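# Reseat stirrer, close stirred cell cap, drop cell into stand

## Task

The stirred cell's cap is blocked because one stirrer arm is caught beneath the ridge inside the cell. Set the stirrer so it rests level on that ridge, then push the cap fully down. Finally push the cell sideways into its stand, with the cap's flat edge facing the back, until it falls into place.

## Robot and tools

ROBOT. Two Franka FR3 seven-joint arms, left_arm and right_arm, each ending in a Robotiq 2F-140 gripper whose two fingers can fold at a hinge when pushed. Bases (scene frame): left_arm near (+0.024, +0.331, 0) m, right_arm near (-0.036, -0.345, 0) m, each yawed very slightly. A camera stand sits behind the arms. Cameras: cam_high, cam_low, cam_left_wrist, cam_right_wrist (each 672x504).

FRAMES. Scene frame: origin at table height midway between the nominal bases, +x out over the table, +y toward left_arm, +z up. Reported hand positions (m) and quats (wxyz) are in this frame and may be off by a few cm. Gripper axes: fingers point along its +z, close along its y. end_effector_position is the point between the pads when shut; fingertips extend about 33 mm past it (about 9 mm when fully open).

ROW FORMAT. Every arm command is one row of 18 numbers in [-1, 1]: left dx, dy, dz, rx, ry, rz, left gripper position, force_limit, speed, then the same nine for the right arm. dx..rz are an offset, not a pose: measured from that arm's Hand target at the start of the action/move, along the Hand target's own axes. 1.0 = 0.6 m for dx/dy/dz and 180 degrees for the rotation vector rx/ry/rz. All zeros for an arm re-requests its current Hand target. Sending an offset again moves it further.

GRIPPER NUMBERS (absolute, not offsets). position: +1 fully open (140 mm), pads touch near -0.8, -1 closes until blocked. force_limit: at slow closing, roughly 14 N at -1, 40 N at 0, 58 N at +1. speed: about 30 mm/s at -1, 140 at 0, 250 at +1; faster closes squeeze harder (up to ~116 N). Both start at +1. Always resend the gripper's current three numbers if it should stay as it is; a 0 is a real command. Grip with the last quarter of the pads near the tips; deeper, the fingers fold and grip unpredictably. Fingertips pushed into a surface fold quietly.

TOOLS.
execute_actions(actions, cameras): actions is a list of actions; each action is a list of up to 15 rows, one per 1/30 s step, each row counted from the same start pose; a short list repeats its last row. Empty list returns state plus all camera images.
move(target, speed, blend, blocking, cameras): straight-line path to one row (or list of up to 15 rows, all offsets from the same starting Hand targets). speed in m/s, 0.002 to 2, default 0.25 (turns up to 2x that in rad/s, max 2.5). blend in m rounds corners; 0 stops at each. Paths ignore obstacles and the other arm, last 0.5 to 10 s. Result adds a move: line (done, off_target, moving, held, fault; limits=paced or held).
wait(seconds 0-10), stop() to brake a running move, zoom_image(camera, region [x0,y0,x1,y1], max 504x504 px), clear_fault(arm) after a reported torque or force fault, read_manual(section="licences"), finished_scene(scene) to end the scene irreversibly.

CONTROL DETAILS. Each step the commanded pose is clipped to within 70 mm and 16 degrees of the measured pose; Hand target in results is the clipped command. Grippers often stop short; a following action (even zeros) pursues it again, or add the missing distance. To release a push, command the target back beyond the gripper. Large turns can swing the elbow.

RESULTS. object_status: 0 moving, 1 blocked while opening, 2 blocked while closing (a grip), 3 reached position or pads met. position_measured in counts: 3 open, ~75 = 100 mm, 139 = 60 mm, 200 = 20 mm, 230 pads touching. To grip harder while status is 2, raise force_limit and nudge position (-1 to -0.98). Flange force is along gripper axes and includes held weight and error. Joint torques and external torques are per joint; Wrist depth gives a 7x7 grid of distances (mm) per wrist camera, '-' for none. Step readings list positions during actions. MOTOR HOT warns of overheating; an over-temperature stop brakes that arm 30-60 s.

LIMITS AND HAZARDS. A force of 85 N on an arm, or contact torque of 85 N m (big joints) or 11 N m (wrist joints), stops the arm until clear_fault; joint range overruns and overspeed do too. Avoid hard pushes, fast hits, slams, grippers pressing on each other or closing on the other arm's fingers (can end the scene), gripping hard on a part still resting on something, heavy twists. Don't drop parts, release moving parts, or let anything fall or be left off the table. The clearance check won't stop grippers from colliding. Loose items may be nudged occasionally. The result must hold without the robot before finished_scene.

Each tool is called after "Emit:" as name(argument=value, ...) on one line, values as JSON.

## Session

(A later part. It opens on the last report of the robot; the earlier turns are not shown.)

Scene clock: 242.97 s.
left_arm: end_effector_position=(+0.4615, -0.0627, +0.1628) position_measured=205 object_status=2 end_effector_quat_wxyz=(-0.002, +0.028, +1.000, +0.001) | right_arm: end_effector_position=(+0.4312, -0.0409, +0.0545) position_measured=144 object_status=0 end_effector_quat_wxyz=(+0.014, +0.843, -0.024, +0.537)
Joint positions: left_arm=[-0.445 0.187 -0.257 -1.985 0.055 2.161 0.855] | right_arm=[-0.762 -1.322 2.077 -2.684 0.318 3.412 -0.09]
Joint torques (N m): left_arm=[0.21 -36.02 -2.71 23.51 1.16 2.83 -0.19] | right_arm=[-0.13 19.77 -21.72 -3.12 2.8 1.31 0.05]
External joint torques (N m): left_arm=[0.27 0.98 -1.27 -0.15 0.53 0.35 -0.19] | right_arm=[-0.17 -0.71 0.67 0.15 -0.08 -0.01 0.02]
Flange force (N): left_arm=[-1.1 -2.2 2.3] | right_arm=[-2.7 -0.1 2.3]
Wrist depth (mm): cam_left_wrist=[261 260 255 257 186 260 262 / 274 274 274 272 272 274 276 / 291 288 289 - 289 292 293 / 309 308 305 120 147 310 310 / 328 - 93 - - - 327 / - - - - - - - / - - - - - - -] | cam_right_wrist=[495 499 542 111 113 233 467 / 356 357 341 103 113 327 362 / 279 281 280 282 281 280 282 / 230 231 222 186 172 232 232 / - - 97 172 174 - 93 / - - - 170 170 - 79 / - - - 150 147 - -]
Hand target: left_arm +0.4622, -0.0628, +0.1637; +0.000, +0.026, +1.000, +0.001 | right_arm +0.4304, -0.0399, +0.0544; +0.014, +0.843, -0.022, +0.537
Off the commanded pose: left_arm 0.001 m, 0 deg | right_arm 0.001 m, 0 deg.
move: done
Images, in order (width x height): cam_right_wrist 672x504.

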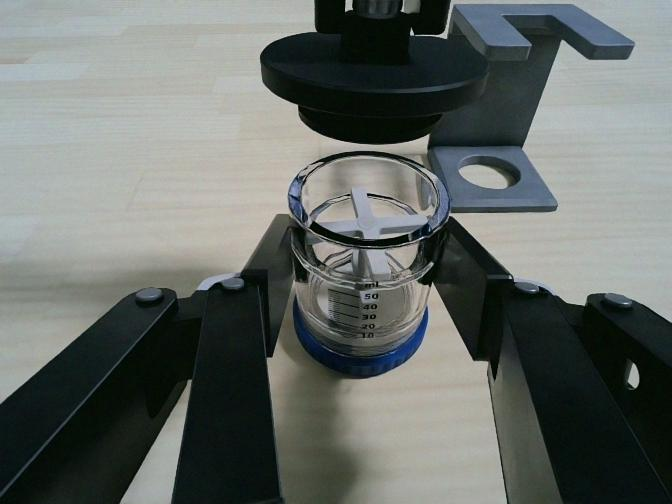

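Emit:
move(target=[[0.0145,-0.0013,0.01,0,0,0,-1,0,-1,0,0,0,0,0,0,-1,-0.4,-1],[0.0145,-0.0013,0.0417,0,0,0,-1,0,-1,0,0,0,0,0,0,-1,-0.4,-1]], speed=[0.06,0.04], cameras=["cam_right_wrist","cam_left_wrist"])

Emit:
zoom_image(camera="cam_right_wrist", region=[260, 50, 500, 270])

Scene clock: 245.37 s.
left_arm: end_effector_position=(+0.4530, -0.0629, +0.1396) position_measured=205 object_status=2 end_effector_quat_wxyz=(-0.001, +0.028, +1.000, +0.001) | right_arm: end_effector_position=(+0.4312, -0.0409, +0.0545) position_measured=144 object_status=2 end_effector_quat_wxyz=(+0.014, +0.843, -0.024, +0.537)
Joint positions: left_arm=[-0.452 0.197 -0.258 -2.037 0.063 2.224 0.84] | right_arm=[-0.762 -1.322 2.077 -2.684 0.318 3.412 -0.09]
Joint velocities: left_arm=[-0.001 0 0 0.001 -0.002 0.003 -0.004] | right_arm=[within noise]
Joint torques (N m): left_arm=[0.08 -34.89 -2.54 23.26 1.13 3.06 -0.22] | right_arm=[-0.09 19.75 -21.73 -3.13 2.78 1.3 0.12]
External joint torques (N m): left_arm=[0.08 2.1 -1.07 -0.03 0.52 0.55 -0.22] | right_arm=[-0.11 -0.7 0.64 0.19 -0.11 -0.01 0.09]
Flange force (N): left_arm=[-3.6 -4.5 4.3] | right_arm=[-2.8 -0.2 2.1]
Wrist depth (mm): cam_left_wrist=[241 240 155 238 162 238 241 / 253 253 250 252 188 254 254 / 267 269 268 178 265 267 269 / 282 285 280 147 180 285 286 / 303 - 93 300 - - 301 / - - - - - - - / - - - - - - -] | cam_right_wrist=[493 500 497 434 113 232 471 / 358 359 360 119 135 325 363 / 280 280 269 111 118 283 283 / 230 230 222 186 172 232 232 / - - 97 174 172 - 93 / - - - 170 170 - 79 / - - - 150 146 - -]
Hand target: left_arm +0.4535, -0.0631, +0.1387; +0.000, +0.026, +1.000, +0.001 | right_arm +0.4304, -0.0399, +0.0544; +0.014, +0.843, -0.022, +0.537
Off the commanded pose: left_arm 0.001 m, 0 deg | right_arm 0.001 m, 0 deg.
move: done
Images, in order (width x height): cam_left_wrist 672x504, cam_right_wrist 672x504.

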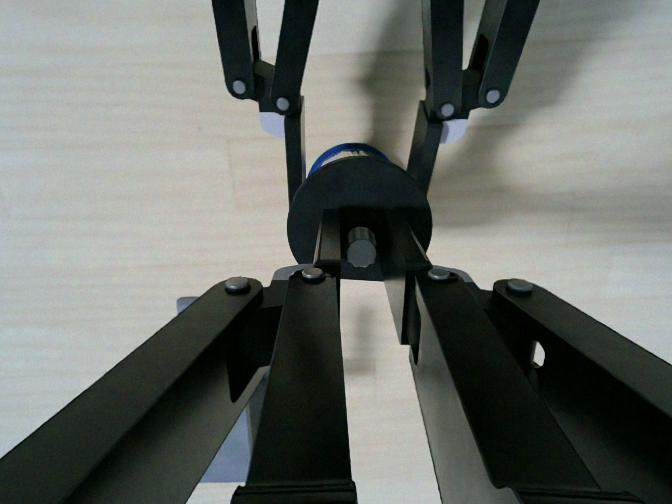

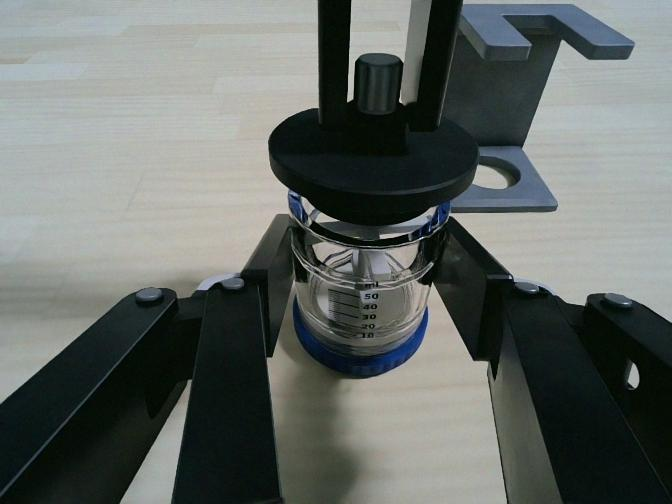

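Scaled by 2.100 from the camera's 672x504 image, which has a finer 960x720 frame.

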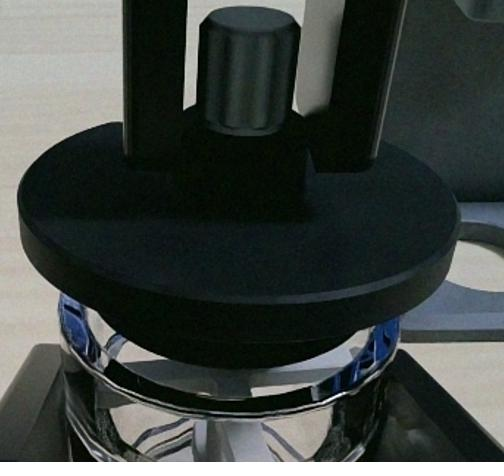

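Emit:
move(target=[0.0008,-0.001,0.0095,0,0,0,-1,0,-1,0,0,0,0,0,0,-1,-0.4,-1], speed=0.03, cameras=["cam_right_wrist"])

Scene clock: 247.10 s.
left_arm: end_effector_position=(+0.4526, -0.0632, +0.1342) position_measured=205 object_status=2 end_effector_quat_wxyz=(-0.001, +0.028, +1.000, +0.001) | right_arm: end_effector_position=(+0.4312, -0.0409, +0.0545) position_measured=144 object_status=2 end_effector_quat_wxyz=(+0.014, +0.843, -0.024, +0.537)
Joint positions: left_arm=[-0.453 0.205 -0.258 -2.042 0.066 2.236 0.837] | right_arm=[-0.762 -1.322 2.077 -2.684 0.318 3.412 -0.09]
Joint torques (N m): left_arm=[-0.03 -34.63 -2.69 23.03 1.19 3.04 -0.18] | right_arm=[-0.12 19.81 -21.76 -3.09 2.82 1.33 0.05]
External joint torques (N m): left_arm=[-0.13 2.38 -1.26 -0.08 0.59 0.55 -0.18] | right_arm=[-0.12 -0.56 0.56 0.3 -0.05 0.03 0.02]
Flange force (N): left_arm=[-3.9 -5.1 4.8] | right_arm=[-2.3 -0.4 2.2]
Wrist depth (mm): cam_left_wrist=[235 236 151 233 167 232 236 / 248 247 249 249 184 248 249 / 263 261 262 - 260 263 263 / 279 279 274 146 147 280 281 / 297 - 93 299 - - 294 / - - - - - - - / - - - - - - -] | cam_right_wrist=[496 495 497 433 110 - 469 / 357 360 359 122 148 327 364 / 279 281 269 117 122 280 283 / 229 230 222 173 172 232 232 / - - 97 170 174 - 93 / - - - 170 170 - 79 / - - - 150 147 - -]
Hand target: left_arm +0.4530, -0.0637, +0.1330; +0.000, +0.026, +1.000, +0.001 | right_arm +0.4304, -0.0399, +0.0544; +0.014, +0.843, -0.022, +0.537
Off the commanded pose: left_arm 0.001 m, 0 deg | right_arm 0.001 m, 0 deg.
move: done
Images, in order (width x height): cam_right_wrist 672x504.

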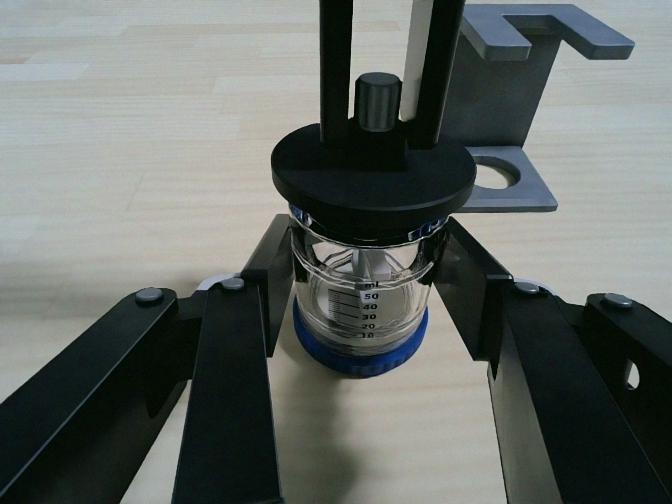

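Emit:
move(target=[[0,0,0.01,0,0,0,-1,0,-1,0,0,0,0,0,0,-1,-0.4,-1],[0.003,0.003,0.018,0,0,0,-1,0,-1,0,0,0,0,0,0,-1,-0.4,-1]], speed=0.03, cameras=["cam_right_wrist"])

Scene clock: 248.50 s.
left_arm: end_effector_position=(+0.4520, -0.0635, +0.1285) position_measured=205 object_status=2 end_effector_quat_wxyz=(+0.002, +0.029, +1.000, -0.001) | right_arm: end_effector_position=(+0.4314, -0.0413, +0.0547) position_measured=144 object_status=2 end_effector_quat_wxyz=(+0.014, +0.843, -0.024, +0.538)
Joint positions: left_arm=[-0.455 0.207 -0.258 -2.056 0.07 2.26 0.834] | right_arm=[-0.763 -1.322 2.077 -2.684 0.318 3.412 -0.09]
Joint torques (N m): left_arm=[0.7 -29.63 -1.58 20.03 0.97 3.72 -0.14] | right_arm=[0.6 20.22 -21.64 -3.33 2.69 1.36 0.01]
External joint torques (N m): left_arm=[0.67 7.3 -0.08 -2.93 0.38 1.22 -0.14] | right_arm=[0.69 -0.15 0.75 0.07 -0.2 0.06 -0.01]
Flange force (N): left_arm=[-6.1 -4.9 16.0] | right_arm=[-2.2 0.1 -1.5]
Wrist depth (mm): cam_left_wrist=[230 230 149 228 225 225 230 / 243 242 240 242 175 244 243 / 256 256 257 179 251 256 256 / 273 273 269 130 147 273 273 / 291 - 93 291 - - 289 / - - - - - - - / - - - - - - -] | cam_right_wrist=[495 497 502 432 109 232 473 / 359 359 360 117 130 343 366 / 281 280 282 127 135 281 284 / 229 230 231 133 150 232 232 / - - 90 172 174 - 93 / - - - 170 170 - 79 / - - - 150 150 - -]
Hand target: left_arm +0.4513, -0.0618, +0.1222; +0.000, +0.026, +1.000, +0.001 | right_arm +0.4304, -0.0399, +0.0544; +0.014, +0.843, -0.022, +0.537
Off the commanded pose: left_arm 0.007 m, 0 deg | right_arm 0.002 m, 0 deg.
move: off_target (left_arm)
Images, in order (width x height): cam_right_wrist 672x504.

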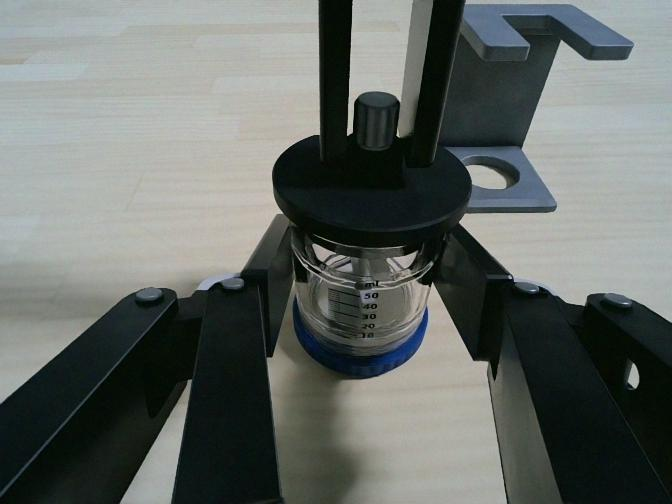

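Emit:
move(target=[0.002,0.002,0.012,0,0,0,-1,0,-1,0,0,0,0,0,0,-1,-0.4,-1], speed=0.03, cameras=["cam_right_wrist"])

Emit:
zoom_image(camera="cam_right_wrist", region=[250, 60, 500, 390])

Scene clock: 249.40 s.
left_arm: end_effector_position=(+0.4526, -0.0645, +0.1272) position_measured=205 object_status=2 end_effector_quat_wxyz=(+0.006, +0.029, +1.000, -0.003) | right_arm: end_effector_position=(+0.4323, -0.0425, +0.0550) position_measured=144 object_status=2 end_effector_quat_wxyz=(+0.015, +0.843, -0.026, +0.538)
Joint positions: left_arm=[-0.455 0.205 -0.257 -2.065 0.071 2.275 0.833] | right_arm=[-0.765 -1.322 2.077 -2.685 0.318 3.412 -0.09]
Joint velocities: left_arm=[-0.002 -0.001 0 -0.001 0 0.003 -0.001] | right_arm=[within noise]
Joint torques (N m): left_arm=[0.81 -25 -1.26 17.31 1.38 4.25 -0.2] | right_arm=[1.88 20.74 -21.21 -2.97 2.49 1.64 -0.02]
External joint torques (N m): left_arm=[0.9 11.93 0.34 -5.66 0.79 1.72 -0.2] | right_arm=[1.88 0.35 1.16 0.37 -0.4 0.34 -0.05]
Flange force (N): left_arm=[-7.7 -6.0 26.8] | right_arm=[-2.9 0.1 -5.2]
Wrist depth (mm): cam_left_wrist=[229 229 148 228 168 223 228 / 243 242 238 241 173 240 241 / 257 257 256 176 253 255 255 / 273 272 268 145 147 271 270 / 292 - 92 291 - - 287 / - - - - - - - / - - - - - - -] | cam_right_wrist=[497 501 503 435 199 224 504 / 359 359 360 125 270 346 366 / 281 281 282 130 137 282 284 / 231 230 222 121 149 233 232 / - - 97 172 173 - 93 / - - - 170 170 - 79 / - - - 150 150 - -]
Hand target: left_arm +0.4502, -0.0605, +0.1150; +0.000, +0.026, +1.000, +0.001 | right_arm +0.4304, -0.0399, +0.0544; +0.014, +0.843, -0.022, +0.537
Off the commanded pose: left_arm 0.013 m, 1 deg | right_arm 0.003 m, 0 deg.
move: off_target (left_arm)
Images, in order (width x height): cam_right_wrist 672x504.

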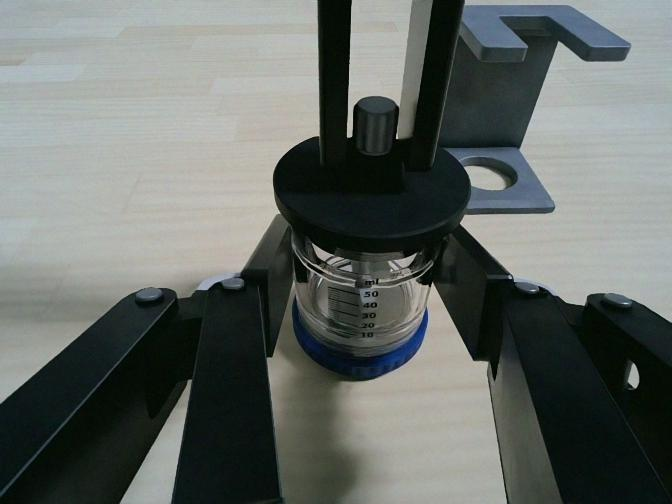

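Scaled by 1.527 from the camera's 672x504 image, which has a finer 960x720 frame.

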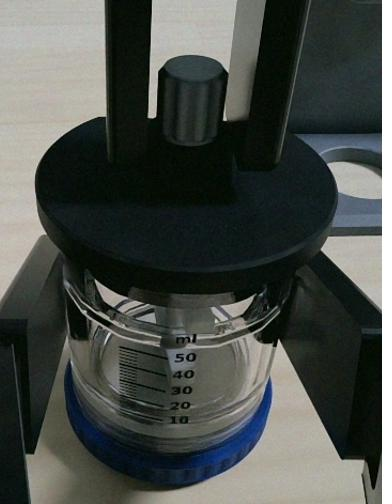

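Emit:
move(target=[-0.004,-0.004,-0.019,0,0,0,-1,0,-1,0,0,0,0,0,0,-1,-0.4,-1], speed=0.05, cameras=["all"])

Emit:
zoom_image(camera="cam_low", region=[250, 150, 450, 350])

Emit:
zoom_image(camera="cam_right_wrist", region=[250, 60, 500, 390])

Scene clock: 250.43 s.
left_arm: end_effector_position=(+0.4521, -0.0639, +0.1274) position_measured=205 object_status=2 end_effector_quat_wxyz=(+0.001, +0.028, +1.000, +0.000) | right_arm: end_effector_position=(+0.4318, -0.0418, +0.0550) position_measured=144 object_status=2 end_effector_quat_wxyz=(+0.015, +0.843, -0.025, +0.538)
Joint positions: left_arm=[-0.455 0.211 -0.257 -2.054 0.071 2.259 0.833] | right_arm=[-0.764 -1.322 2.077 -2.685 0.318 3.412 -0.09]
Joint velocities: left_arm=[0 -0.001 0.001 0.002 0.001 -0.004 0] | right_arm=[within noise]
Joint torques (N m): left_arm=[0.37 -34.27 -2.3 24.29 0.69 2.49 -0.07] | right_arm=[0.75 19.7 -22.02 -2.88 3.08 1.56 0.07]
External joint torques (N m): left_arm=[0.41 2.92 -0.7 1.25 0.11 -0.03 -0.07] | right_arm=[0.79 -0.73 0.41 0.47 0.19 0.26 0.04]
Flange force (N): left_arm=[-9.8 -8.4 3.0] | right_arm=[-3.3 -0.8 -0.6]
Wrist depth (mm): cam_left_wrist=[229 229 148 226 169 225 231 / 242 241 236 242 172 242 242 / 254 256 256 - 253 257 256 / 270 272 269 120 147 274 272 / 291 - 93 289 - - 287 / - - - - - - - / - - - - - - -] | cam_right_wrist=[495 500 503 436 108 233 472 / 360 360 362 124 271 325 364 / 282 281 282 127 137 283 284 / 231 231 223 125 149 232 232 / - - 97 174 174 - 93 / - - - 170 170 - - / - - - 150 150 - -]
Hand target: left_arm +0.4524, -0.0630, +0.1264; +0.000, +0.026, +1.000, +0.001 | right_arm +0.4304, -0.0399, +0.0544; +0.014, +0.843, -0.022, +0.537
Off the commanded pose: left_arm 0.001 m, 0 deg | right_arm 0.003 m, 0 deg.
move: done

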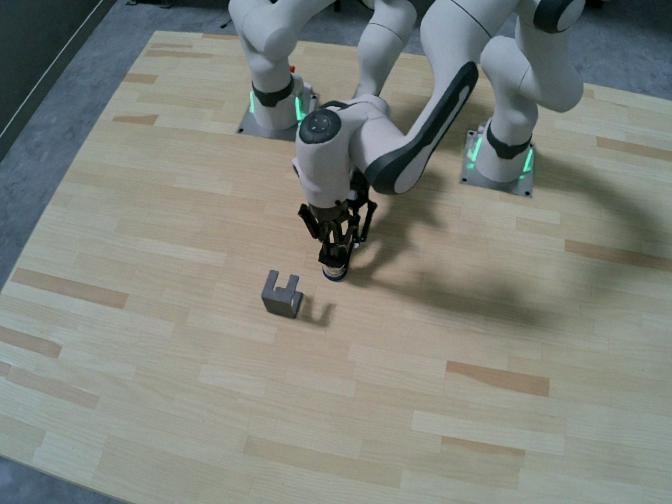

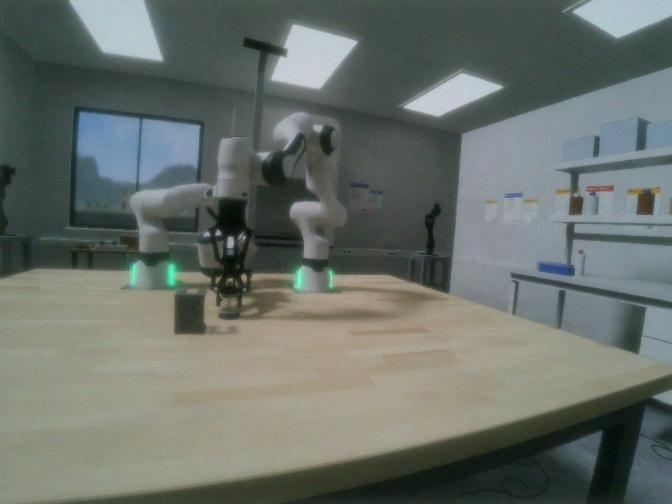

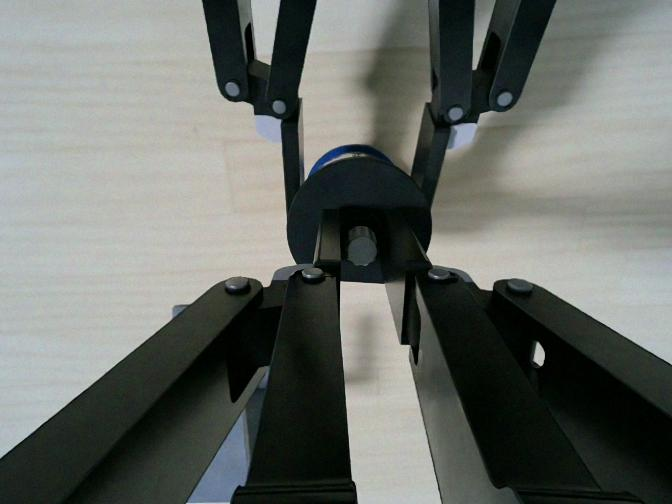

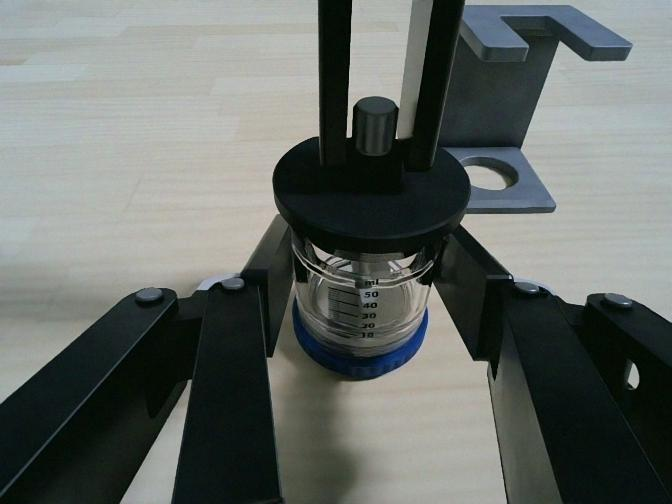

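Scaled by 2.520 from the camera's 672x504 image, which has a finer 960x720 frame.

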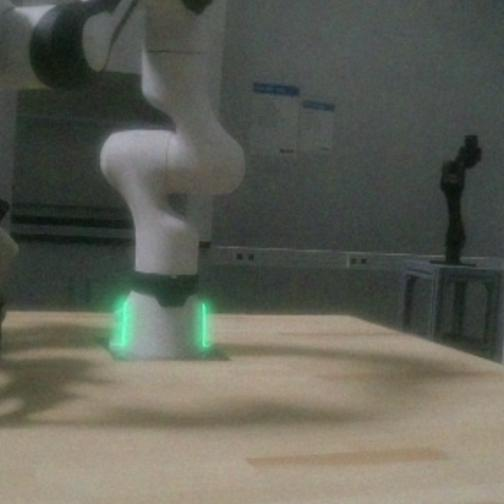

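Scaled by 1.527 from the camera's 672x504 image, which has a finer 960x720 frame.

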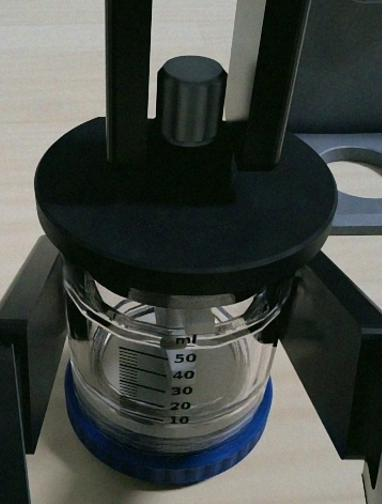

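Emit:
move(target=[[0.005,0.005,0.027,0,0,0,-1,0,-1,0,0,0,0,0,0,-1,-0.4,-1],[0,0,0,0,0,0,-1,0,-1,0,0,0,0,0,0,-1,-0.4,-1]], speed=0.05, cameras=[])

Emit:
zoom_image(camera="cam_right_wrist", region=[250, 200, 480, 390])

Scene clock: 252.10 s.
left_arm: end_effector_position=(+0.4528, -0.0640, +0.1276) position_measured=205 object_status=2 end_effector_quat_wxyz=(+0.002, +0.029, +1.000, +0.000) | right_arm: end_effector_position=(+0.4318, -0.0418, +0.0552) position_measured=144 object_status=2 end_effector_quat_wxyz=(+0.015, +0.843, -0.025, +0.538)
Joint positions: left_arm=[-0.456 0.211 -0.257 -2.053 0.073 2.26 0.832] | right_arm=[-0.763 -1.322 2.076 -2.685 0.318 3.412 -0.089]
Joint velocities: left_arm=[0.001 0.001 -0.001 0.002 -0.001 -0.003 -0.001] | right_arm=[within noise]
Joint torques (N m): left_arm=[0.16 -34.28 -2.58 23.74 0.58 2.16 -0.08] | right_arm=[0.41 19.61 -21.78 -2.93 3.01 1.37 0.08]
External joint torques (N m): left_arm=[0.17 2.96 -1.01 0.68 -0.02 -0.36 -0.08] | right_arm=[0.49 -0.78 0.65 0.44 0.11 0.08 0.06]
Flange force (N): left_arm=[-8.1 -7.6 2.7] | right_arm=[-3.7 -0.9 0.5]
Wrist depth (mm): cam_left_wrist=[229 228 148 227 166 225 229 / 242 242 241 241 176 242 242 / 256 256 257 177 254 256 257 / 272 273 268 129 147 273 272 / 290 - 93 291 - - 287 / - - - - - - - / - - - - - - -] | cam_right_wrist=[499 500 501 435 109 234 510 / 360 361 362 117 129 328 363 / 281 281 283 130 137 282 284 / 231 231 223 138 149 233 233 / - - 97 170 173 - 93 / - - - 169 171 - 79 / - - - 151 151 - -]
Hand target: left_arm +0.4524, -0.0630, +0.1264; +0.000, +0.026, +1.000, +0.001 | right_arm +0.4304, -0.0399, +0.0544; +0.014, +0.843, -0.022, +0.537
Off the commanded pose: left_arm 0.002 m, 0 deg | right_arm 0.002 m, 0 deg.
move: done
No camera images: "cameras" was empty.

Scaled by 2.191 from the camera's 672x504 image, which has a finer 960x720 frame.
This view is cut from an older image: the scene may have changed since it was taken.

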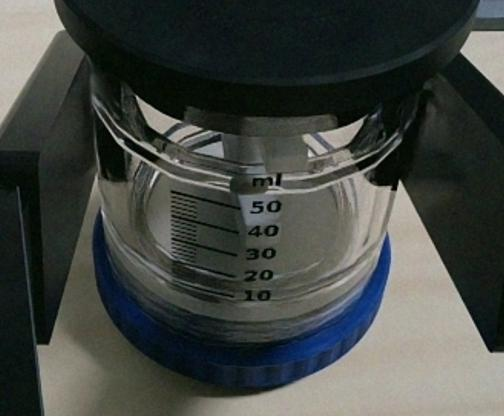

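Emit:
move(target=[[0,0,0,0,0,0,-0.4,0,-1,0,0,0,0,0,0,-1,-0.4,-1],[0,0,-0.13,0,0,0,-0.4,0,-1,0,0,0,0,0,0,-1,-0.4,-1]], speed=0.1, cameras=["cam_right_wrist","cam_left_wrist"])

Emit:
zoom_image(camera="cam_right_wrist", region=[250, 60, 500, 390])

Scene clock: 254.60 s.
left_arm: end_effector_position=(+0.4530, -0.0634, +0.2042) position_measured=179 object_status=3 end_effector_quat_wxyz=(+0.002, +0.025, +1.000, +0.001) | right_arm: end_effector_position=(+0.4317, -0.0416, +0.0552) position_measured=144 object_status=2 end_effector_quat_wxyz=(+0.014, +0.843, -0.025, +0.538)
Joint positions: left_arm=[-0.454 0.121 -0.259 -1.961 0.041 2.079 0.847] | right_arm=[-0.763 -1.322 2.076 -2.685 0.318 3.412 -0.089]
Joint velocities: left_arm=[0 0 0 0 0.001 -0.004 0.001] | right_arm=[within noise]
Joint torques (N m): left_arm=[0.33 -33.51 -2.18 24.65 0.17 2.43 0.32] | right_arm=[0.19 19.61 -21.84 -3.16 3.02 1.32 0.05]
External joint torques (N m): left_arm=[0.28 1.82 -1.32 0.44 -0.51 -0.07 0.32] | right_arm=[0.13 -0.85 0.57 0.11 0.13 0 0.02]
Flange force (N): left_arm=[-5.0 -4.3 0.6] | right_arm=[-3.2 -0.2 1.0]
Wrist depth (mm): cam_left_wrist=[295 294 293 294 218 298 297 / 313 311 314 309 307 314 315 / 331 331 331 259 333 331 334 / 352 353 349 349 159 352 355 / 372 - 95 377 114 - 368 / - - - 404 - - - / - - - 438 - - -] | cam_right_wrist=[500 502 503 504 468 234 474 / 361 361 363 383 326 328 364 / 281 282 282 136 144 284 284 / 230 231 223 127 150 233 233 / - - 97 171 172 - 93 / - - - 169 170 - 79 / - - - 151 151 - -]
Hand target: left_arm +0.4524, -0.0632, +0.2044; +0.000, +0.026, +1.000, +0.001 | right_arm +0.4304, -0.0399, +0.0544; +0.014, +0.843, -0.022, +0.537
Off the commanded pose: left_arm 0.001 m, 0 deg | right_arm 0.002 m, 0 deg.
move: done
Images, in order (width x height): cam_left_wrist 672x504, cam_right_wrist 672x504.

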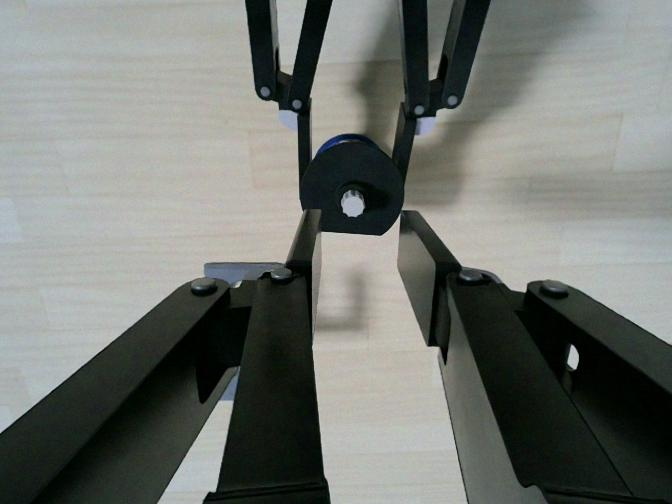

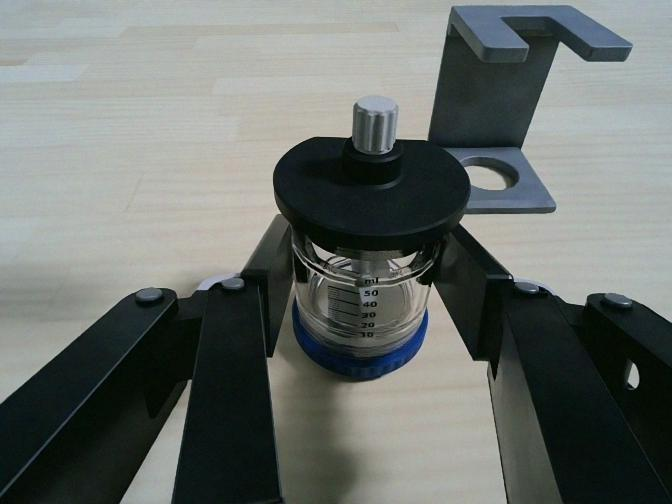

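Scaled by 1.527 from the camera's 672x504 image, which has a finer 960x720 frame.

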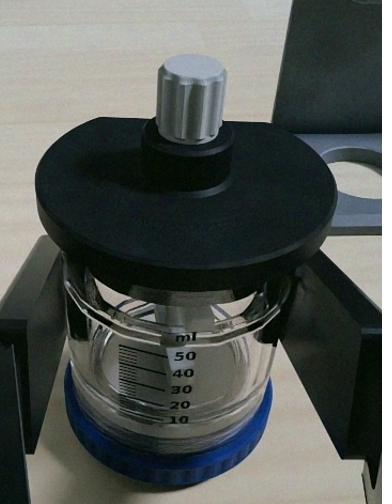

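Emit:
zoom_image(camera="cam_left_wrist", region=[180, 120, 430, 410])

Scaled by 1.738 from the camera's 672x504 image, which has a finer 960x720 frame.

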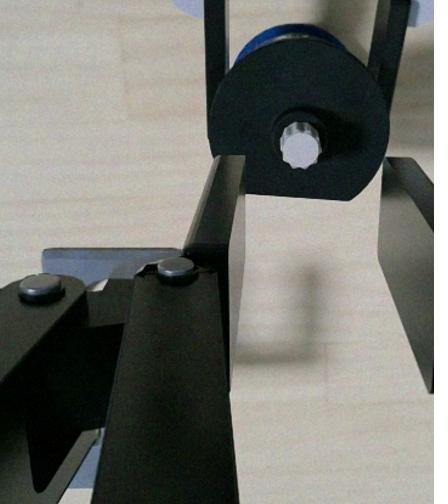

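Emit:
move(target=[0,0,-0.1,0,0,0,-0.4,0,-1,0,0,0,0,0,0,0.05,-0.4,-1], speed=0.15, cameras=["cam_right_wrist"])

Scene clock: 256.93 s.
left_arm: end_effector_position=(+0.4527, -0.0638, +0.2648) position_measured=179 object_status=3 end_effector_quat_wxyz=(+0.003, +0.025, +1.000, +0.001) | right_arm: end_effector_position=(+0.4315, -0.0415, +0.0552) position_measured=123 object_status=3 end_effector_quat_wxyz=(+0.014, +0.843, -0.025, +0.538)
Joint positions: left_arm=[-0.454 0.077 -0.259 -1.858 0.027 1.935 0.857] | right_arm=[-0.762 -1.322 2.076 -2.685 0.318 3.412 -0.089]
Joint velocities: left_arm=[0 0.001 0 0 0 -0.003 0.002] | right_arm=[within noise]
Joint torques (N m): left_arm=[0.39 -32.51 -1.84 25.4 0.22 2.3 0.33] | right_arm=[-0.01 19.57 -21.87 -3.34 3.01 1.33 0.09]
External joint torques (N m): left_arm=[0.46 2.15 -1.19 0.5 -0.5 -0.22 0.33] | right_arm=[-0.01 -0.82 0.48 0.05 0.13 0.03 0.06]
Flange force (N): left_arm=[-6.4 -5.3 -0.6] | right_arm=[-2.8 0.0 1.4]
Wrist depth (mm): cam_left_wrist=[350 350 345 345 288 350 350 / 369 369 371 365 367 369 368 / 390 395 390 310 392 395 392 / 413 419 413 410 159 418 417 / 442 - 95 444 114 - 436 / - - - 481 - - - / - - - 517 - - -] | cam_right_wrist=[500 497 503 504 469 233 470 / 360 360 361 385 293 328 365 / 281 282 281 138 144 284 284 / 231 230 152 122 139 233 233 / - - 111 172 181 108 101 / - - 165 168 171 - - / - - 154 150 151 - -]
Hand target: left_arm +0.4523, -0.0633, +0.2644; +0.000, +0.026, +1.000, +0.001 | right_arm +0.4304, -0.0399, +0.0544; +0.014, +0.843, -0.022, +0.537
Off the commanded pose: left_arm 0.001 m, 0 deg | right_arm 0.002 m, 0 deg.
move: done
Images, in order (width x height): cam_right_wrist 672x504.

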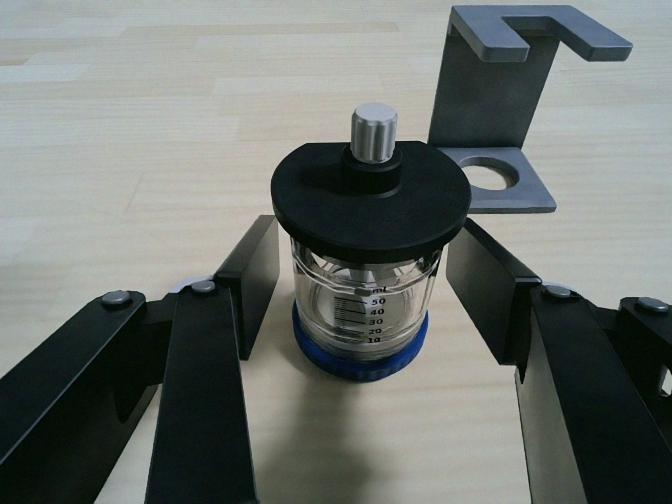

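Emit:
move(target=[[0,0,0,0,0,0,-0.4,0,-1,0.0001,-0.001,-0.0164,-0.0181,0,0.00845,0.05,-0.4,-1],[0,0,0,0,0,0,-0.4,0,-1,0.0001,-0.001,-0.0164,-0.0181,0,0.00845,-1,-0.4,-1]], speed=0.05, cameras=["cam_right_wrist","cam_left_wrist"])

Emit:
zoom_image(camera="cam_right_wrist", region=[230, 60, 500, 390])

Emit:
zoom_image(camera="cam_left_wrist", region=[180, 100, 480, 420])

Scene clock: 259.37 s.
left_arm: end_effector_position=(+0.4526, -0.0636, +0.2648) position_measured=179 object_status=3 end_effector_quat_wxyz=(+0.003, +0.025, +1.000, +0.001) | right_arm: end_effector_position=(+0.4218, -0.0396, +0.0583) position_measured=144 object_status=0 end_effector_quat_wxyz=(+0.033, +0.842, -0.045, +0.536)
Joint positions: left_arm=[-0.454 0.077 -0.259 -1.858 0.027 1.934 0.857] | right_arm=[-0.698 -1.319 2.055 -2.667 0.335 3.281 -0.086]
Joint torques (N m): left_arm=[0.38 -32.5 -1.8 25.46 0.23 2.35 0.33] | right_arm=[-0.16 19.23 -22.64 -2.56 3.21 0.9 0.29]
External joint torques (N m): left_arm=[0.44 1.92 -1.16 0.71 -0.49 -0.15 0.33] | right_arm=[-0.18 -0.97 0.13 0.4 0.53 -0.37 0.26]
Flange force (N): left_arm=[-6.5 -5.3 -1.0] | right_arm=[-3.2 -2.3 1.4]
Wrist depth (mm): cam_left_wrist=[352 349 350 344 271 350 351 / 369 367 369 366 367 369 371 / 389 391 393 409 394 393 391 / 415 417 411 410 159 419 418 / 437 - 95 447 114 - 434 / - - - 474 - - - / - - - 518 - - -] | cam_right_wrist=[493 494 501 506 273 244 523 / 357 360 364 386 280 370 374 / 281 283 283 142 149 289 290 / 232 233 226 173 149 238 238 / - - 97 180 181 - 93 / - - - 173 173 - 79 / - - - 153 153 - -]
Hand target: left_arm +0.4523, -0.0633, +0.2644; +0.000, +0.026, +1.000, +0.001 | right_arm +0.4216, -0.0388, +0.0586; +0.031, +0.842, -0.048, +0.536
Off the commanded pose: left_arm 0.001 m, 0 deg | right_arm 0.001 m, 1 deg.
move: done
Images, in order (width x height): cam_left_wrist 672x504, cam_right_wrist 672x504.

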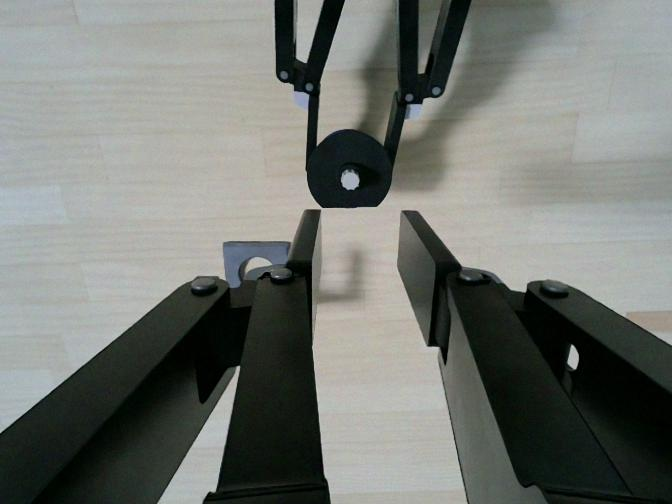

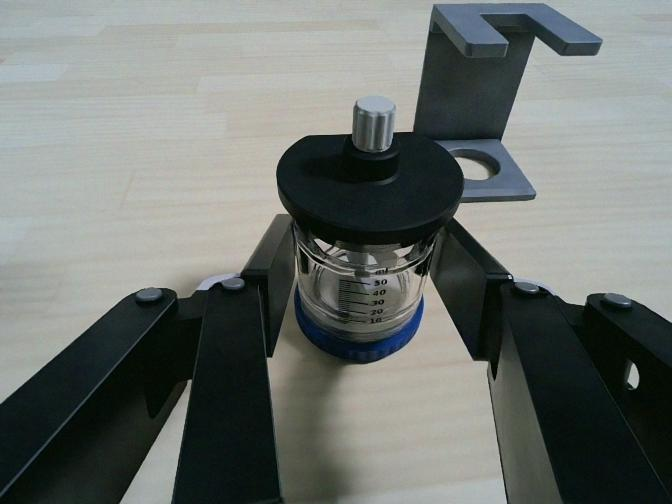

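Scaled by 1.527 from the camera's 672x504 image, which has a finer 960x720 frame.

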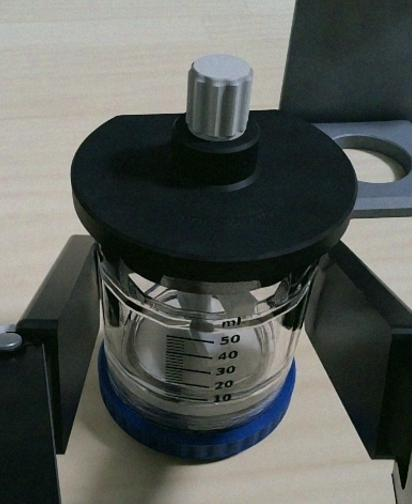

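Scaled by 1.575 from the camera's 672x504 image, which has a finer 960x720 frame.

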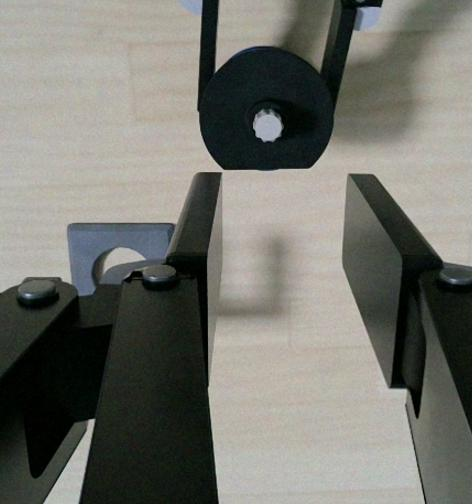

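Emit:
move(target=[[0,0,0,0,0,0,-0.4,0,-1,0.0227,0,-0.0106,0,0,0,-1,-0.4,-1],[0,0.2,0,0,0,0,-0.4,0,-1,0.0558,0.1403,0.0605,0.0065,0,-0.0031,-1,-0.4,-1]], speed=[0.05,0.12], cameras=["cam_right_wrist"])

Emit:
zoom_image(camera="cam_right_wrist", region=[230, 0, 560, 390])

Scene clock: 263.03 s.
left_arm: end_effector_position=(+0.4591, +0.0576, +0.2643) position_measured=179 object_status=3 end_effector_quat_wxyz=(+0.000, +0.023, +1.000, +0.003) | right_arm: end_effector_position=(+0.4581, -0.1271, +0.0727) position_measured=144 object_status=2 end_effector_quat_wxyz=(+0.024, +0.843, -0.041, +0.536)
Joint positions: left_arm=[-0.368 -0.13 -0.147 -2.1 -0.015 1.969 1.067] | right_arm=[-0.93 -1.275 2.06 -2.815 0.246 3.641 -0.106]
Joint velocities: left_arm=[0.001 0 0.001 0.002 0.001 -0.001 0.004] | right_arm=[within noise]
Joint torques (N m): left_arm=[0.12 -26.73 -0.63 24.32 0.23 2.77 0.29] | right_arm=[-1.07 17.5 -20.94 -3.87 3.35 1.69 0.01]
External joint torques (N m): left_arm=[0.21 1.02 -1.03 -0.34 -0.49 0.3 0.29] | right_arm=[-1.07 -1.53 -0.61 -0.42 0.24 0.33 -0.02]
Flange force (N): left_arm=[-1.3 -1.2 2.0] | right_arm=[-0.6 3.0 5.5]
Wrist depth (mm): cam_left_wrist=[235 341 350 350 351 352 351 / 360 276 369 372 369 371 372 / 323 384 392 392 390 391 392 / 419 406 412 409 159 415 419 / 429 - 95 444 114 - 432 / - - - 476 - - - / - - - 500 - - -] | cam_right_wrist=[557 558 561 564 561 561 564 / 402 402 403 183 206 404 404 / 314 313 315 142 149 319 315 / 257 258 153 130 149 258 258 / - - 97 179 181 - 93 / - - - 190 190 - 79 / - - - 168 168 - -]
Hand target: left_arm +0.4586, +0.0565, +0.2647; +0.000, +0.026, +1.000, +0.001 | right_arm +0.4587, -0.1278, +0.0736; +0.025, +0.843, -0.039, +0.537
Off the commanded pose: left_arm 0.001 m, 0 deg | right_arm 0.001 m, 0 deg.
move: done
Images, in order (width x height): cam_right_wrist 672x504.

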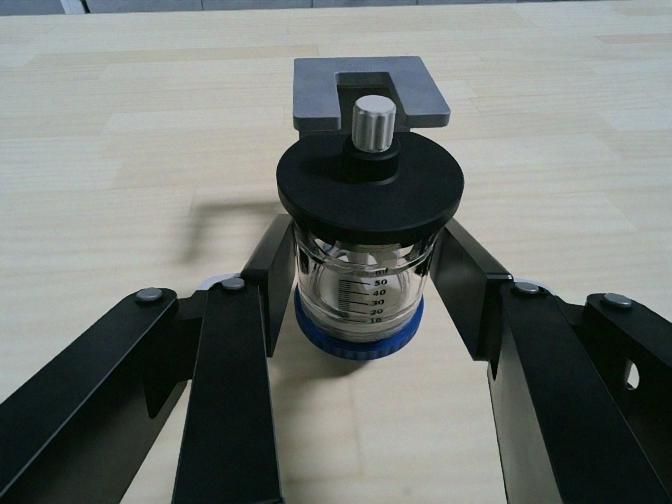

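Scaled by 1.292 from the camera's 672x504 image, which has a finer 960x720 frame.

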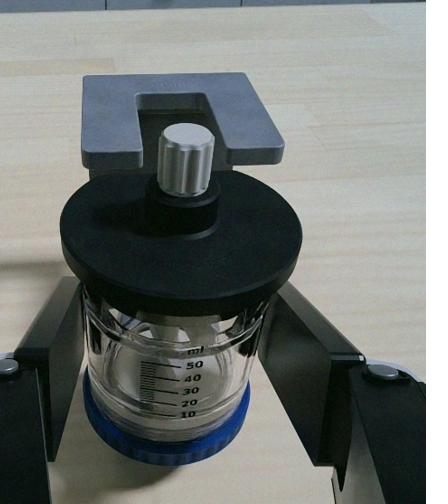

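Emit:
zoom_image(camera="cam_right_wrist", region=[270, 40, 470, 190])

Scaled by 2.520 from the camera's 672x504 image, which has a finer 960x720 frame.

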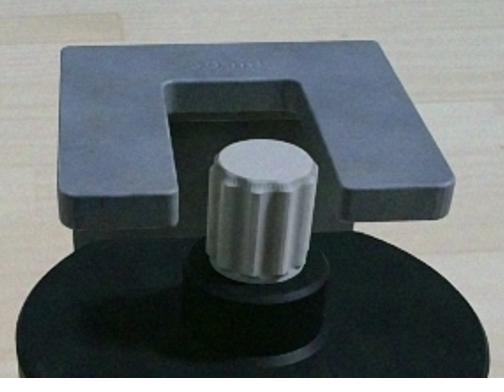

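Emit:
move(target=[0,0,0,0,0,0,-0.4,0,-1,0,0.0026,0,0.0176,0,-0.0082,-1,-0.4,-1], speed=0.1, cameras=["cam_right_wrist"])

Emit:
zoom_image(camera="cam_right_wrist", region=[250, 40, 490, 220])

Scene clock: 265.07 s.
left_arm: end_effector_position=(+0.4591, +0.0576, +0.2643) position_measured=179 object_status=3 end_effector_quat_wxyz=(+0.000, +0.024, +1.000, +0.003) | right_arm: end_effector_position=(+0.4582, -0.1284, +0.0727) position_measured=144 object_status=2 end_effector_quat_wxyz=(+0.007, +0.844, -0.016, +0.536)
Joint positions: left_arm=[-0.368 -0.13 -0.147 -2.1 -0.015 1.969 1.068] | right_arm=[-0.979 -1.289 2.068 -2.837 0.213 3.766 -0.106]
Joint velocities: left_arm=[within noise] | right_arm=[0 -0.001 0 0.001 -0.001 0.005 0]
Joint torques (N m): left_arm=[0.31 -26.7 -0.84 24.29 0.21 2.77 0.34] | right_arm=[-1.03 17.48 -20.52 -4.57 3.47 1.71 0.09]
External joint torques (N m): left_arm=[0.25 0.99 -1.39 -0.36 -0.51 0.29 0.34] | right_arm=[-1.05 -1.56 -0.66 -0.64 0.31 0.35 0.07]
Flange force (N): left_arm=[-1.0 -1.4 2.0] | right_arm=[-0.9 4.3 4.7]
Wrist depth (mm): cam_left_wrist=[238 346 351 350 350 352 352 / 299 289 367 370 370 370 372 / 314 386 395 390 390 392 391 / 426 413 411 412 158 418 416 / 432 - 95 447 114 - 435 / - - - 474 - - - / - - - 502 - - -] | cam_right_wrist=[562 566 566 564 564 572 569 / 404 404 406 195 207 408 409 / 315 315 316 148 149 317 317 / 258 259 250 173 149 260 261 / - - 97 180 182 - 93 / - - - 191 191 - 79 / - - - 168 169 - -]
Hand target: left_arm +0.4586, +0.0565, +0.2647; +0.000, +0.026, +1.000, +0.001 | right_arm +0.4585, -0.1294, +0.0736; +0.008, +0.843, -0.013, +0.537
Off the commanded pose: left_arm 0.001 m, 0 deg | right_arm 0.001 m, 0 deg.
move: done
Images, in order (width x height): cam_right_wrist 672x504.

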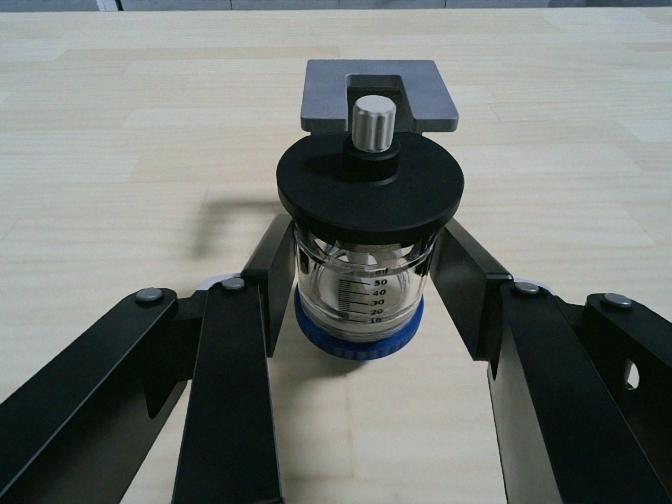

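Scaled by 2.100 from the camera's 672x504 image, which has a finer 960x720 frame.

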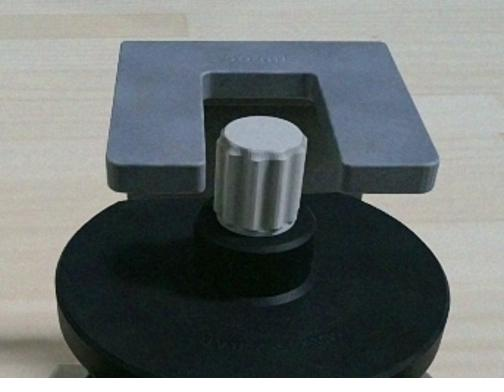

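Emit:
move(target=[0,0,0,0,0,0,-0.4,0,-1,0.0106,0.0095,0.0227,0,0,0,-1,-0.4,-1], speed=0.08, cameras=["cam_right_wrist"])

Emit:
zoom_image(camera="cam_right_wrist", region=[250, 40, 490, 220])

Scene clock: 269.13 s.
left_arm: end_effector_position=(+0.4591, +0.0576, +0.2643) position_measured=179 object_status=3 end_effector_quat_wxyz=(+0.000, +0.024, +1.000, +0.003) | right_arm: end_effector_position=(+0.4722, -0.1371, +0.0720) position_measured=144 object_status=2 end_effector_quat_wxyz=(+0.009, +0.844, -0.017, +0.536)
Joint positions: left_arm=[-0.368 -0.13 -0.147 -2.1 -0.015 1.969 1.069] | right_arm=[-1.044 -1.301 2.06 -2.816 0.183 3.804 -0.107]
Joint velocities: left_arm=[within noise] | right_arm=[0.002 -0.002 -0.001 0 -0.003 0.005 0.001]
Joint torques (N m): left_arm=[0.3 -26.7 -0.88 24.34 0.22 2.77 0.34] | right_arm=[-0.99 18.03 -21.49 -3.32 3.52 1.6 -0.03]
External joint torques (N m): left_arm=[0.31 1 -1.34 -0.32 -0.5 0.29 0.34] | right_arm=[-1.05 -1.43 -1.19 0.32 0.34 0.23 -0.06]
Flange force (N): left_arm=[-1.2 -1.4 1.9] | right_arm=[0.6 2.2 6.4]
Wrist depth (mm): cam_left_wrist=[230 347 350 349 350 351 351 / 269 360 370 373 372 370 372 / 384 382 391 391 392 393 392 / 310 403 413 412 160 416 416 / 434 - 95 444 114 - 436 / - - - 478 - - - / - - - 503 - - -] | cam_right_wrist=[555 559 565 562 564 568 569 / 400 403 403 183 207 405 409 / 314 315 314 142 149 318 318 / 257 257 249 172 149 259 261 / - - 97 179 181 - 93 / - - - 190 190 - 79 / - - - 168 168 - -]
Hand target: left_arm +0.4586, +0.0565, +0.2647; +0.000, +0.026, +1.000, +0.001 | right_arm +0.4734, -0.1356, +0.0736; +0.008, +0.843, -0.013, +0.537
Off the commanded pose: left_arm 0.001 m, 0 deg | right_arm 0.003 m, 0 deg.
move: done
Images, in order (width x height): cam_right_wrist 672x504.

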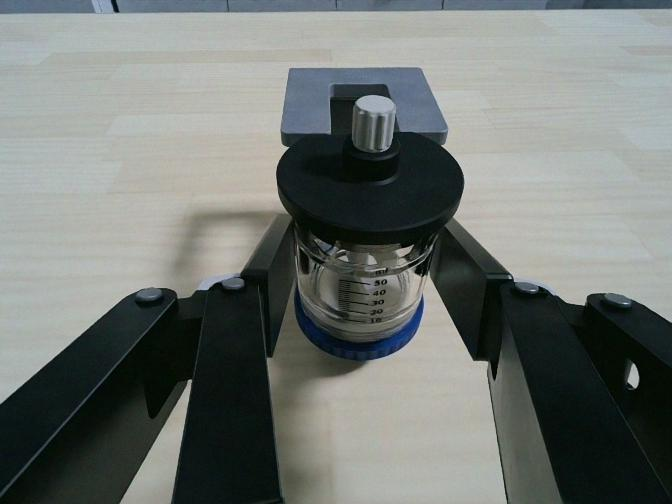

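Scaled by 2.100 from the camera's 672x504 image, which has a finer 960x720 frame.

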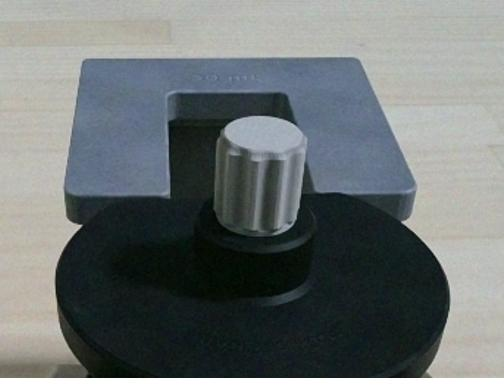

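Emit:
move(target=[0,0,0,0,0,0,-0.4,0,-1,0.0097,-0.0027,0.0285,0,0,0,-1,-0.4,-1], speed=0.06, cameras=["cam_right_wrist"])

Emit:
zoom_image(camera="cam_right_wrist", region=[250, 40, 490, 220])

Scene clock: 270.57 s.
left_arm: end_effector_position=(+0.4591, +0.0576, +0.2643) position_measured=179 object_status=3 end_effector_quat_wxyz=(+0.000, +0.024, +1.000, +0.003) | right_arm: end_effector_position=(+0.4901, -0.1360, +0.0699) position_measured=144 object_status=2 end_effector_quat_wxyz=(+0.009, +0.844, -0.017, +0.536)
Joint positions: left_arm=[-0.368 -0.13 -0.147 -2.1 -0.015 1.969 1.069] | right_arm=[-1.105 -1.317 2.05 -2.769 0.156 3.816 -0.11]
Joint velocities: left_arm=[within noise] | right_arm=[0.001 -0.002 -0.001 0.001 -0.004 0.001 -0.001]
Joint torques (N m): left_arm=[0.29 -26.71 -0.85 24.3 0.23 2.77 0.33] | right_arm=[-1.03 18.74 -22.36 -2.82 3.55 1.76 0.02]
External joint torques (N m): left_arm=[0.28 1.01 -1.34 -0.36 -0.49 0.29 0.33] | right_arm=[-1.04 -1.43 -1.3 0.47 0.39 0.4 -0.01]
Flange force (N): left_arm=[-1.1 -1.4 2.0] | right_arm=[0.4 2.5 6.6]
Wrist depth (mm): cam_left_wrist=[232 350 349 350 350 351 352 / 263 366 372 370 371 373 371 / 381 308 392 390 395 396 394 / 320 403 409 413 159 417 415 / 430 - 95 444 114 - 432 / - - - 474 - - - / - - - 503 - - -] | cam_right_wrist=[552 551 555 558 564 564 569 / 399 398 400 179 180 402 404 / 312 312 311 - 149 314 313 / 255 256 153 174 150 256 258 / - - 97 180 182 - 93 / - - - 188 188 - 79 / - - - 166 166 - -]
Hand target: left_arm +0.4586, +0.0565, +0.2647; +0.000, +0.026, +1.000, +0.001 | right_arm +0.4914, -0.1345, +0.0717; +0.008, +0.843, -0.013, +0.537
Off the commanded pose: left_arm 0.001 m, 0 deg | right_arm 0.003 m, 0 deg.
move: done
Images, in order (width x height): cam_right_wrist 672x504.

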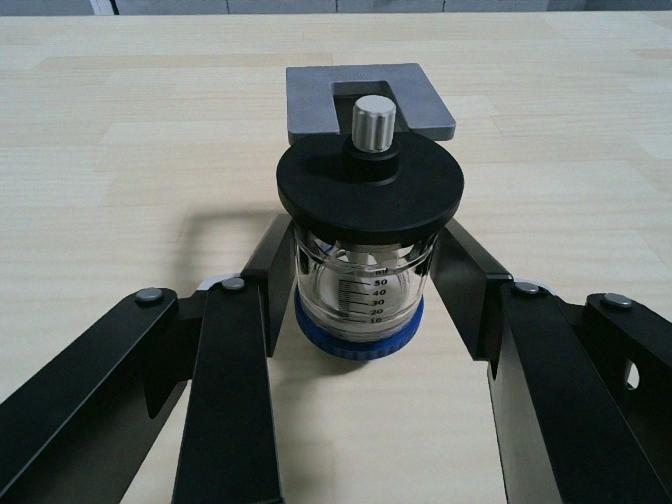

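Scaled by 2.100 from the camera's 672x504 image, which has a finer 960x720 frame.

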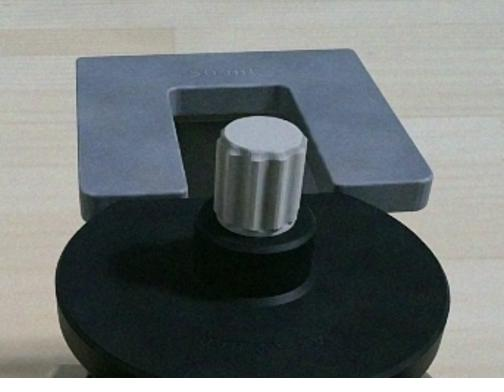

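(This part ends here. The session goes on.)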